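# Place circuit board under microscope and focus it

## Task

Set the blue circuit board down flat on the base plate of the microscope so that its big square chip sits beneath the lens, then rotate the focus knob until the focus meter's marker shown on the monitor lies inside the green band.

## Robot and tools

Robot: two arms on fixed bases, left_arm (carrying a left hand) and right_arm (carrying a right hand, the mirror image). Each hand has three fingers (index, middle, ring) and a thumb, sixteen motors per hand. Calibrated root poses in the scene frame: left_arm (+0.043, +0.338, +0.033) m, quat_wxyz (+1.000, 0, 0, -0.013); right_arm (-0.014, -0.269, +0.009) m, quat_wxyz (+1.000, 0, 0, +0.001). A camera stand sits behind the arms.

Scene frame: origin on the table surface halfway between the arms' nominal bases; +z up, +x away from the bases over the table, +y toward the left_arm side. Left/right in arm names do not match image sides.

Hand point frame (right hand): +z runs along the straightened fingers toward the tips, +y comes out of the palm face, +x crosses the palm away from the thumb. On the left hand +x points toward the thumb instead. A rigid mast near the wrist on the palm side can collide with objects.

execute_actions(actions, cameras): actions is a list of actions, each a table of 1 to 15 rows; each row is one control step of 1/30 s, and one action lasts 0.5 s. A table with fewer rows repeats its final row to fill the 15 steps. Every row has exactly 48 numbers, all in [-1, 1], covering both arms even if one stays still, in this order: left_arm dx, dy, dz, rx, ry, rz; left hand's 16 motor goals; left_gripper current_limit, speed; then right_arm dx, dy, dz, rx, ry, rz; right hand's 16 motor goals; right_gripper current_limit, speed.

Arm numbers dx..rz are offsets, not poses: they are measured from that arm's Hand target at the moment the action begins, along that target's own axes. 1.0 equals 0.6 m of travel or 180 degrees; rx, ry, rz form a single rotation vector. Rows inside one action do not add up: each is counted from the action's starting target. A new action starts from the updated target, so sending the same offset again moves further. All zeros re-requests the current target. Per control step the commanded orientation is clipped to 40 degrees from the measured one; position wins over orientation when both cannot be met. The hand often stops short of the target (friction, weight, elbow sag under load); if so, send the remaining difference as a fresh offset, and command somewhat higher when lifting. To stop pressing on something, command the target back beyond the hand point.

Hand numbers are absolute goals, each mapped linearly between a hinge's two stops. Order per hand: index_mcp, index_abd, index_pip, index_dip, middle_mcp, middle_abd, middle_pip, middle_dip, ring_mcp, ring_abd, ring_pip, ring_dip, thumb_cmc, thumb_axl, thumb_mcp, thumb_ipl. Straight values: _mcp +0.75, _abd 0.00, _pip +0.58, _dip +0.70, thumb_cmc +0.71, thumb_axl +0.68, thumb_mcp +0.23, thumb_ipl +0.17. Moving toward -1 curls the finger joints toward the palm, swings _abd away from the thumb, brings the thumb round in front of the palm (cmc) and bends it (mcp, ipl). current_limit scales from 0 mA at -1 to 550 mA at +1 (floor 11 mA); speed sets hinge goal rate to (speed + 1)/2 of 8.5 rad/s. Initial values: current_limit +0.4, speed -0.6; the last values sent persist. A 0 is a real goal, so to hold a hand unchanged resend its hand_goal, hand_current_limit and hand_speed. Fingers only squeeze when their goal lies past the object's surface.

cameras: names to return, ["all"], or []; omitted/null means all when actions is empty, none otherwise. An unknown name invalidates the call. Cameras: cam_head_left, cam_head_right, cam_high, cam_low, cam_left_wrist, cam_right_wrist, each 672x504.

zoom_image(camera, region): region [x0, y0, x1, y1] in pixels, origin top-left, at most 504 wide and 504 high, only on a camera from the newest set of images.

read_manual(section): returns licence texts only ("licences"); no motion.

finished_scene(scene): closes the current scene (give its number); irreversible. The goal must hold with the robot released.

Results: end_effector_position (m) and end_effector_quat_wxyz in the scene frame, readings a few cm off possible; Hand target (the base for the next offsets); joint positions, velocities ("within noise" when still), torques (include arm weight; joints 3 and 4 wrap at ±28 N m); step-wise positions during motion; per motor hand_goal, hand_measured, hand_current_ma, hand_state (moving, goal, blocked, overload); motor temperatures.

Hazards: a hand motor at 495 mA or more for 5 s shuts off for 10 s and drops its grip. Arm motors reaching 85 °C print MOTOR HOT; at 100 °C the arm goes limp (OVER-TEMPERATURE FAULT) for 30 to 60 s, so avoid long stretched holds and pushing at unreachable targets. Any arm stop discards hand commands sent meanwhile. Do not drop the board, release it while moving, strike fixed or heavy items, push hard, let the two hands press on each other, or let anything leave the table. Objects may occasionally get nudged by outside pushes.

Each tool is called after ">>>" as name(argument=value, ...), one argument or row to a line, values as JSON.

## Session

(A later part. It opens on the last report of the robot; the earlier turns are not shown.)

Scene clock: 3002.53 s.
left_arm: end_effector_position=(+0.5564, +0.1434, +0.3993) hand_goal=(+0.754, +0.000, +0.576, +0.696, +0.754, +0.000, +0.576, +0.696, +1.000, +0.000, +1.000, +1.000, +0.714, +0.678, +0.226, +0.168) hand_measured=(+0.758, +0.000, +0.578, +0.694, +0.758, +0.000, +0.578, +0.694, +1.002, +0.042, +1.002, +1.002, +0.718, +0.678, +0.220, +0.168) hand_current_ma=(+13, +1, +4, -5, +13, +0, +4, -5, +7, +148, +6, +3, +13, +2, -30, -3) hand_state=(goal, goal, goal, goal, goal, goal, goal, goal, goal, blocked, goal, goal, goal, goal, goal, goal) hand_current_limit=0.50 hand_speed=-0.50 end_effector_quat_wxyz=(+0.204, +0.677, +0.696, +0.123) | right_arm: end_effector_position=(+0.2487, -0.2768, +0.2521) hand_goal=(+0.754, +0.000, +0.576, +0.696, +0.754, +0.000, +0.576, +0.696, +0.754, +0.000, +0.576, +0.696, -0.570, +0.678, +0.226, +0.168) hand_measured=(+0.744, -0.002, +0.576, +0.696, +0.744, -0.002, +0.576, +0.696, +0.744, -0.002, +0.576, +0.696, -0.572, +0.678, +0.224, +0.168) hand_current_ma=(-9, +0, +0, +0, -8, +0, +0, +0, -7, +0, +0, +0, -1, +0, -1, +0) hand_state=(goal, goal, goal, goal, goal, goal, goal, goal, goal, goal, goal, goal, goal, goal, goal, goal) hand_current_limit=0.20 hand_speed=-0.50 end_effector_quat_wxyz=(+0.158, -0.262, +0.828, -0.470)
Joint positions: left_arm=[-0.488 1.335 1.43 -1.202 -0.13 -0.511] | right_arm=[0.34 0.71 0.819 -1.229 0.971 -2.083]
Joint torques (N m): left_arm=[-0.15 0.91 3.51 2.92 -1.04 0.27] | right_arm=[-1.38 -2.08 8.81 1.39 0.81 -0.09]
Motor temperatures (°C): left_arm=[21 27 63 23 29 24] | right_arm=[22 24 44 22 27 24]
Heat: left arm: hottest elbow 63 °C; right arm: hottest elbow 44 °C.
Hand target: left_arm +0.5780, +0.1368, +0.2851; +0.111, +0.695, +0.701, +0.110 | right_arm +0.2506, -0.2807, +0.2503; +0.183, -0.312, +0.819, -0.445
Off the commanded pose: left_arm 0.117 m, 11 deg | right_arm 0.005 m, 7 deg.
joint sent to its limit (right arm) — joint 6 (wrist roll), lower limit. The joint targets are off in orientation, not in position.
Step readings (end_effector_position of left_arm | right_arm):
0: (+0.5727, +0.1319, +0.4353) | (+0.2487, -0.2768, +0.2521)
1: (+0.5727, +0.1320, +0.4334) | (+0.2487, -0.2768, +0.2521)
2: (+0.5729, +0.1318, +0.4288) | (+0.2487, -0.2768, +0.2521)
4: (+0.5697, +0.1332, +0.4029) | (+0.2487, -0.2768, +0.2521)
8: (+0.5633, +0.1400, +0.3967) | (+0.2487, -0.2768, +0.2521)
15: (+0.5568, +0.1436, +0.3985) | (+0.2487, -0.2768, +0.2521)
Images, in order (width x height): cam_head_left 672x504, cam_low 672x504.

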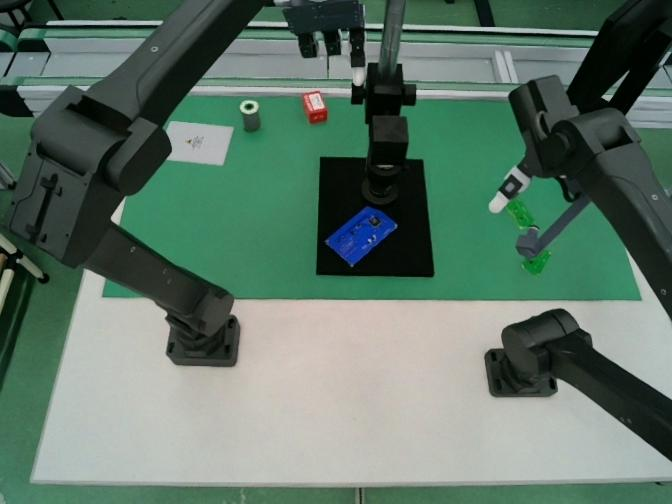

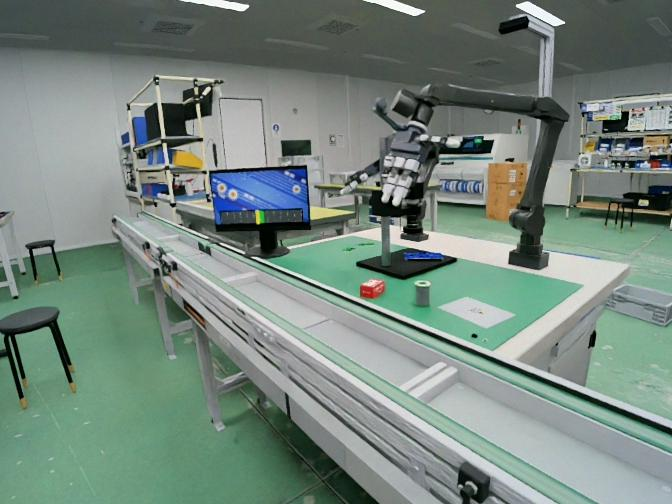

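>>> execute_actions(
  actions=[
    [[0,0.069,0.0575,0,0,0,0.754,0,0.576,0.696,0.754,0,0.576,0.696,1,0,1,1,0.714,0.678,0.226,0.168,0.5,-0.5,0,0,0,0,0,0,0.754,0,0.576,0.696,0.754,0,0.576,0.696,0.754,0,0.576,0.696,-0.571,0.678,0.226,0.168,0.2,-0.5]],
  ],
  cameras=["cam_low"],
)

>>> zoom_image(
  camera="cam_low",
  region=[235, 200, 285, 230],
)

Scene clock: 3007.40 s.
left_arm: end_effector_position=(+0.6033, +0.1443, +0.2664) hand_goal=(+0.754, +0.000, +0.576, +0.696, +0.754, +0.000, +0.576, +0.696, +1.000, +0.000, +1.000, +1.000, +0.714, +0.678, +0.226, +0.168) hand_measured=(+0.758, +0.000, +0.578, +0.694, +0.758, +0.000, +0.578, +0.694, +0.998, +0.002, +1.000, +1.000, +0.718, +0.678, +0.220, +0.168) hand_current_ma=(+10, +1, +4, -5, +10, +0, +4, -5, -5, +7, +0, +0, +13, +2, -26, -3) hand_state=(goal, goal, goal, goal, goal, goal, goal, goal, goal, goal, goal, goal, goal, goal, goal, goal) hand_current_limit=0.50 hand_speed=-0.50 end_effector_quat_wxyz=(+0.107, +0.695, +0.703, +0.106) | right_arm: end_effector_position=(+0.2487, -0.2768, +0.2521) hand_goal=(+0.754, +0.000, +0.576, +0.696, +0.754, +0.000, +0.576, +0.696, +0.754, +0.000, +0.576, +0.696, -0.570, +0.678, +0.226, +0.168) hand_measured=(+0.744, -0.002, +0.576, +0.696, +0.744, -0.002, +0.576, +0.696, +0.744, -0.002, +0.576, +0.696, -0.572, +0.678, +0.224, +0.168) hand_current_ma=(-9, +0, +0, +0, -8, +0, +0, +0, -7, +0, +0, +0, -1, +0, -1, +0) hand_state=(goal, goal, goal, goal, goal, goal, goal, goal, goal, goal, goal, goal, goal, goal, goal, goal) hand_current_limit=0.20 hand_speed=-0.50 end_effector_quat_wxyz=(+0.158, -0.262, +0.828, -0.470)
Joint positions: left_arm=[-0.444 1.554 1.382 -1.127 -0.135 -0.462] | right_arm=[0.34 0.71 0.819 -1.229 0.971 -2.083]
Joint torques (N m): left_arm=[-0.09 -10.93 11.74 1.59 -0.32 0.23] | right_arm=[-1.2 -2.14 8.87 1.46 0.81 -0.08]
Motor temperatures (°C): left_arm=[21 27 62 23 29 24] | right_arm=[22 24 44 22 27 24]
Heat: left arm: hottest elbow 62 °C; right arm: hottest elbow 44 °C.
Hand target: left_arm +0.6280, +0.1373, +0.2649; +0.111, +0.695, +0.701, +0.110 | right_arm +0.2506, -0.2807, +0.2503; +0.183, -0.312, +0.819, -0.445
Off the commanded pose: left_arm 0.026 m, 1 deg | right_arm 0.005 m, 7 deg.
joint sent to its limit (right arm) — joint 6 (wrist roll), lower limit. The joint targets are off in orientation, not in position.
Step readings (end_effector_position of left_arm | right_arm):
0: (+0.5563, +0.1434, +0.3991) | (+0.2487, -0.2768, +0.2521)
1: (+0.5564, +0.1432, +0.3992) | (+0.2487, -0.2768, +0.2521)
2: (+0.5574, +0.1431, +0.3992) | (+0.2487, -0.2768, +0.2521)
4: (+0.5599, +0.1414, +0.3972) | (+0.2487, -0.2768, +0.2521)
8: (+0.5646, +0.1411, +0.3953) | (+0.2487, -0.2768, +0.2521)
15: (+0.5940, +0.1418, +0.3589) | (+0.2487, -0.2768, +0.2521)
Images, in order (width x height): cam_low 672x504.

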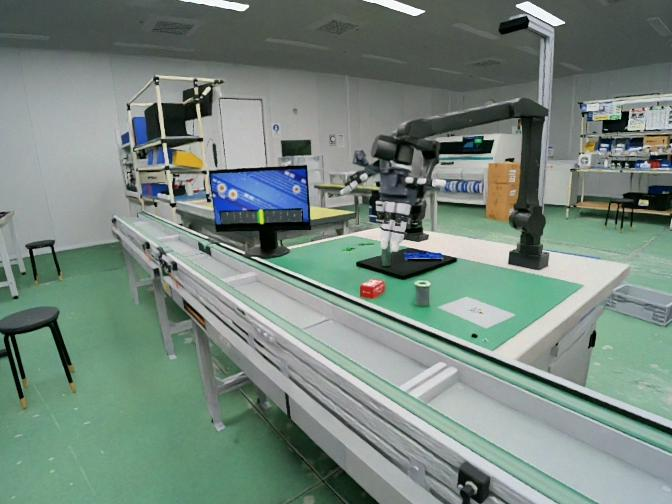

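Scaled by 10.080.

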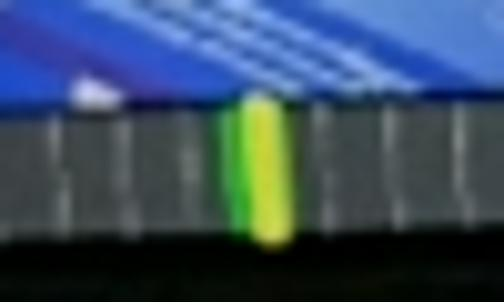

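>>> execute_actions(
  actions=[
    [[0,0.04,0.0,0,0,0,0.754,0,0.576,0.696,0.754,0,0.576,0.696,1,0,1,1,0.714,0.678,0.226,0.168,0.5,-0.5,0,0,0,0,0,0,0.754,0,0.576,0.696,0.754,0,0.576,0.696,0.754,0,0.576,0.696,-0.571,0.678,0.226,0.168,0.2,-0.5]],
  ],
  cameras=["cam_low","cam_high","cam_head_left"],
)

>>> zoom_image(
  camera="cam_low",
  region=[235, 200, 285, 230],
)

>>> zoom_image(
  camera="cam_high",
  region=[370, 220, 470, 320],
)

Scene clock: 3015.33 s.
left_arm: end_effector_position=(+0.6330, +0.1415, +0.2508) hand_goal=(+0.754, +0.000, +0.576, +0.696, +0.754, +0.000, +0.576, +0.696, +1.000, +0.000, +1.000, +1.000, +0.714, +0.678, +0.226, +0.168) hand_measured=(+0.758, +0.000, +0.578, +0.694, +0.758, +0.000, +0.578, +0.694, +0.998, +0.002, +1.000, +1.000, +0.718, +0.678, +0.220, +0.168) hand_current_ma=(+10, +1, +4, -5, +10, +0, +4, -5, -5, +7, +0, +0, +13, +2, -26, -3) hand_state=(goal, goal, goal, goal, goal, goal, goal, goal, goal, goal, goal, goal, goal, goal, goal, goal) hand_current_limit=0.50 hand_speed=-0.50 end_effector_quat_wxyz=(+0.095, +0.697, +0.703, +0.104) | right_arm: end_effector_position=(+0.2487, -0.2768, +0.2521) hand_goal=(+0.754, +0.000, +0.576, +0.696, +0.754, +0.000, +0.576, +0.696, +0.754, +0.000, +0.576, +0.696, -0.570, +0.678, +0.226, +0.168) hand_measured=(+0.744, -0.002, +0.576, +0.696, +0.744, -0.002, +0.576, +0.696, +0.744, -0.002, +0.576, +0.696, -0.572, +0.678, +0.224, +0.168) hand_current_ma=(-9, +0, +0, +0, -8, +0, +0, +0, -7, +0, +0, +0, -1, +0, -1, +0) hand_state=(goal, goal, goal, goal, goal, goal, goal, goal, goal, goal, goal, goal, goal, goal, goal, goal) hand_current_limit=0.20 hand_speed=-0.50 end_effector_quat_wxyz=(+0.158, -0.262, +0.828, -0.470)
Joint positions: left_arm=[-0.424 1.644 1.456 -1.133 -0.135 -0.441] | right_arm=[0.34 0.71 0.819 -1.229 0.971 -2.083]
Joint torques (N m): left_arm=[-0.09 -12.51 15.47 0.73 -0.23 0.23] | right_arm=[-1.08 -1.96 8.88 1.46 0.81 -0.08]
Motor temperatures (°C): left_arm=[21 27 63 23 29 24] | right_arm=[22 24 44 22 27 24]
Heat: left arm: hottest elbow 63 °C; right arm: hottest elbow 44 °C.
Hand target: left_arm +0.6508, +0.1373, +0.2723; +0.111, +0.695, +0.701, +0.110 | right_arm +0.2506, -0.2807, +0.2503; +0.183, -0.312, +0.819, -0.445
Off the commanded pose: left_arm 0.028 m, 2 deg | right_arm 0.005 m, 7 deg.
joint sent to its limit (right arm) — joint 6 (wrist roll), lower limit. The joint targets are off in orientation, not in position.
Step readings (end_effector_position of left_arm | right_arm):
0: (+0.6033, +0.1443, +0.2664) | (+0.2487, -0.2768, +0.2521)
1: (+0.6033, +0.1442, +0.2664) | (+0.2487, -0.2768, +0.2521)
2: (+0.6038, +0.1444, +0.2656) | (+0.2487, -0.2768, +0.2521)
4: (+0.6078, +0.1443, +0.2639) | (+0.2487, -0.2768, +0.2521)
8: (+0.6241, +0.1414, +0.2558) | (+0.2487, -0.2768, +0.2521)
15: (+0.6304, +0.1428, +0.2456) | (+0.2487, -0.2768, +0.2521)
Images, in order (width x height): cam_head_left 672x504, cam_high 672x504, cam_low 672x504.

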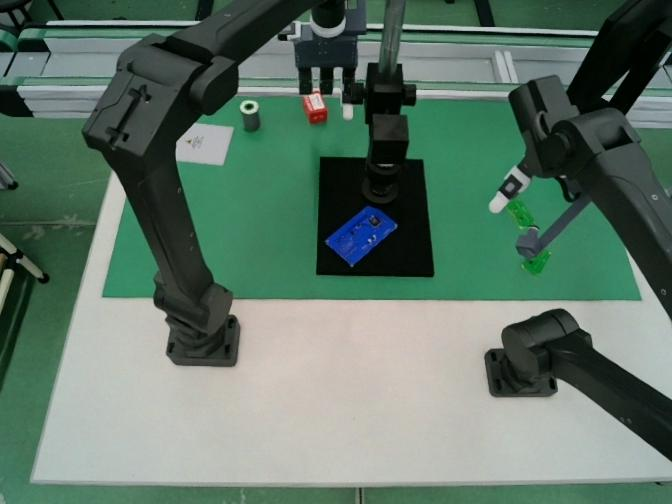

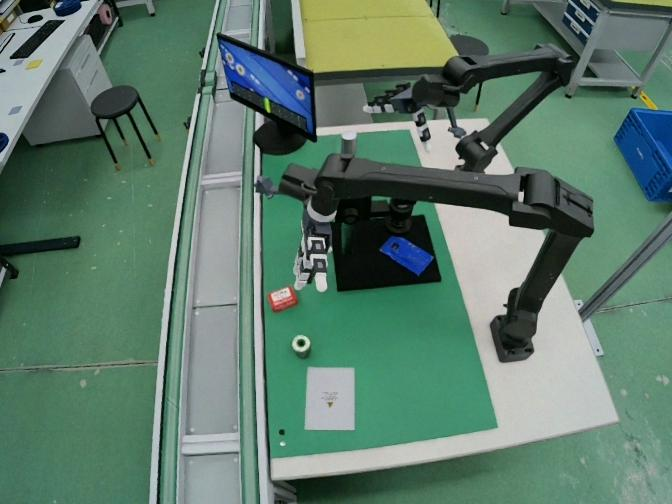

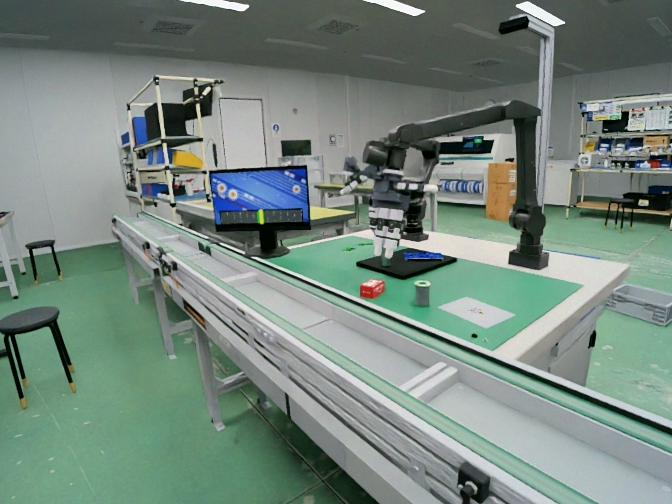

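Scaled by 10.080.

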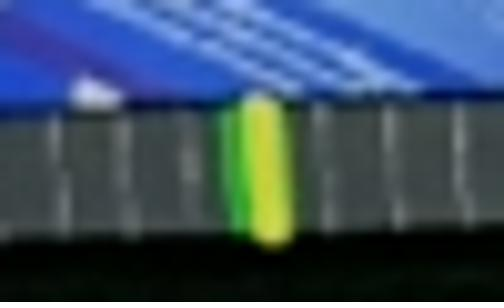

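Scaled by 5.040.

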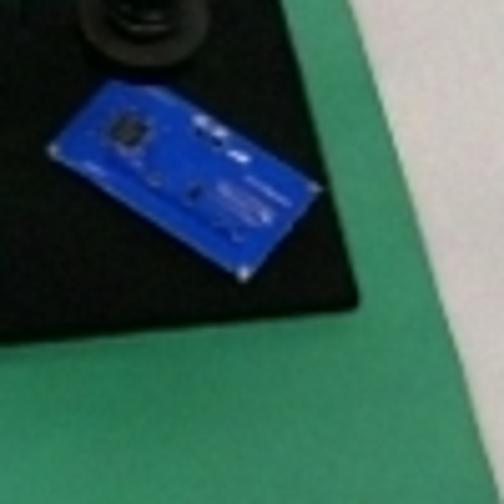

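>>> finished_scene(
  scene=2,
)

The scene is finished: the task was done.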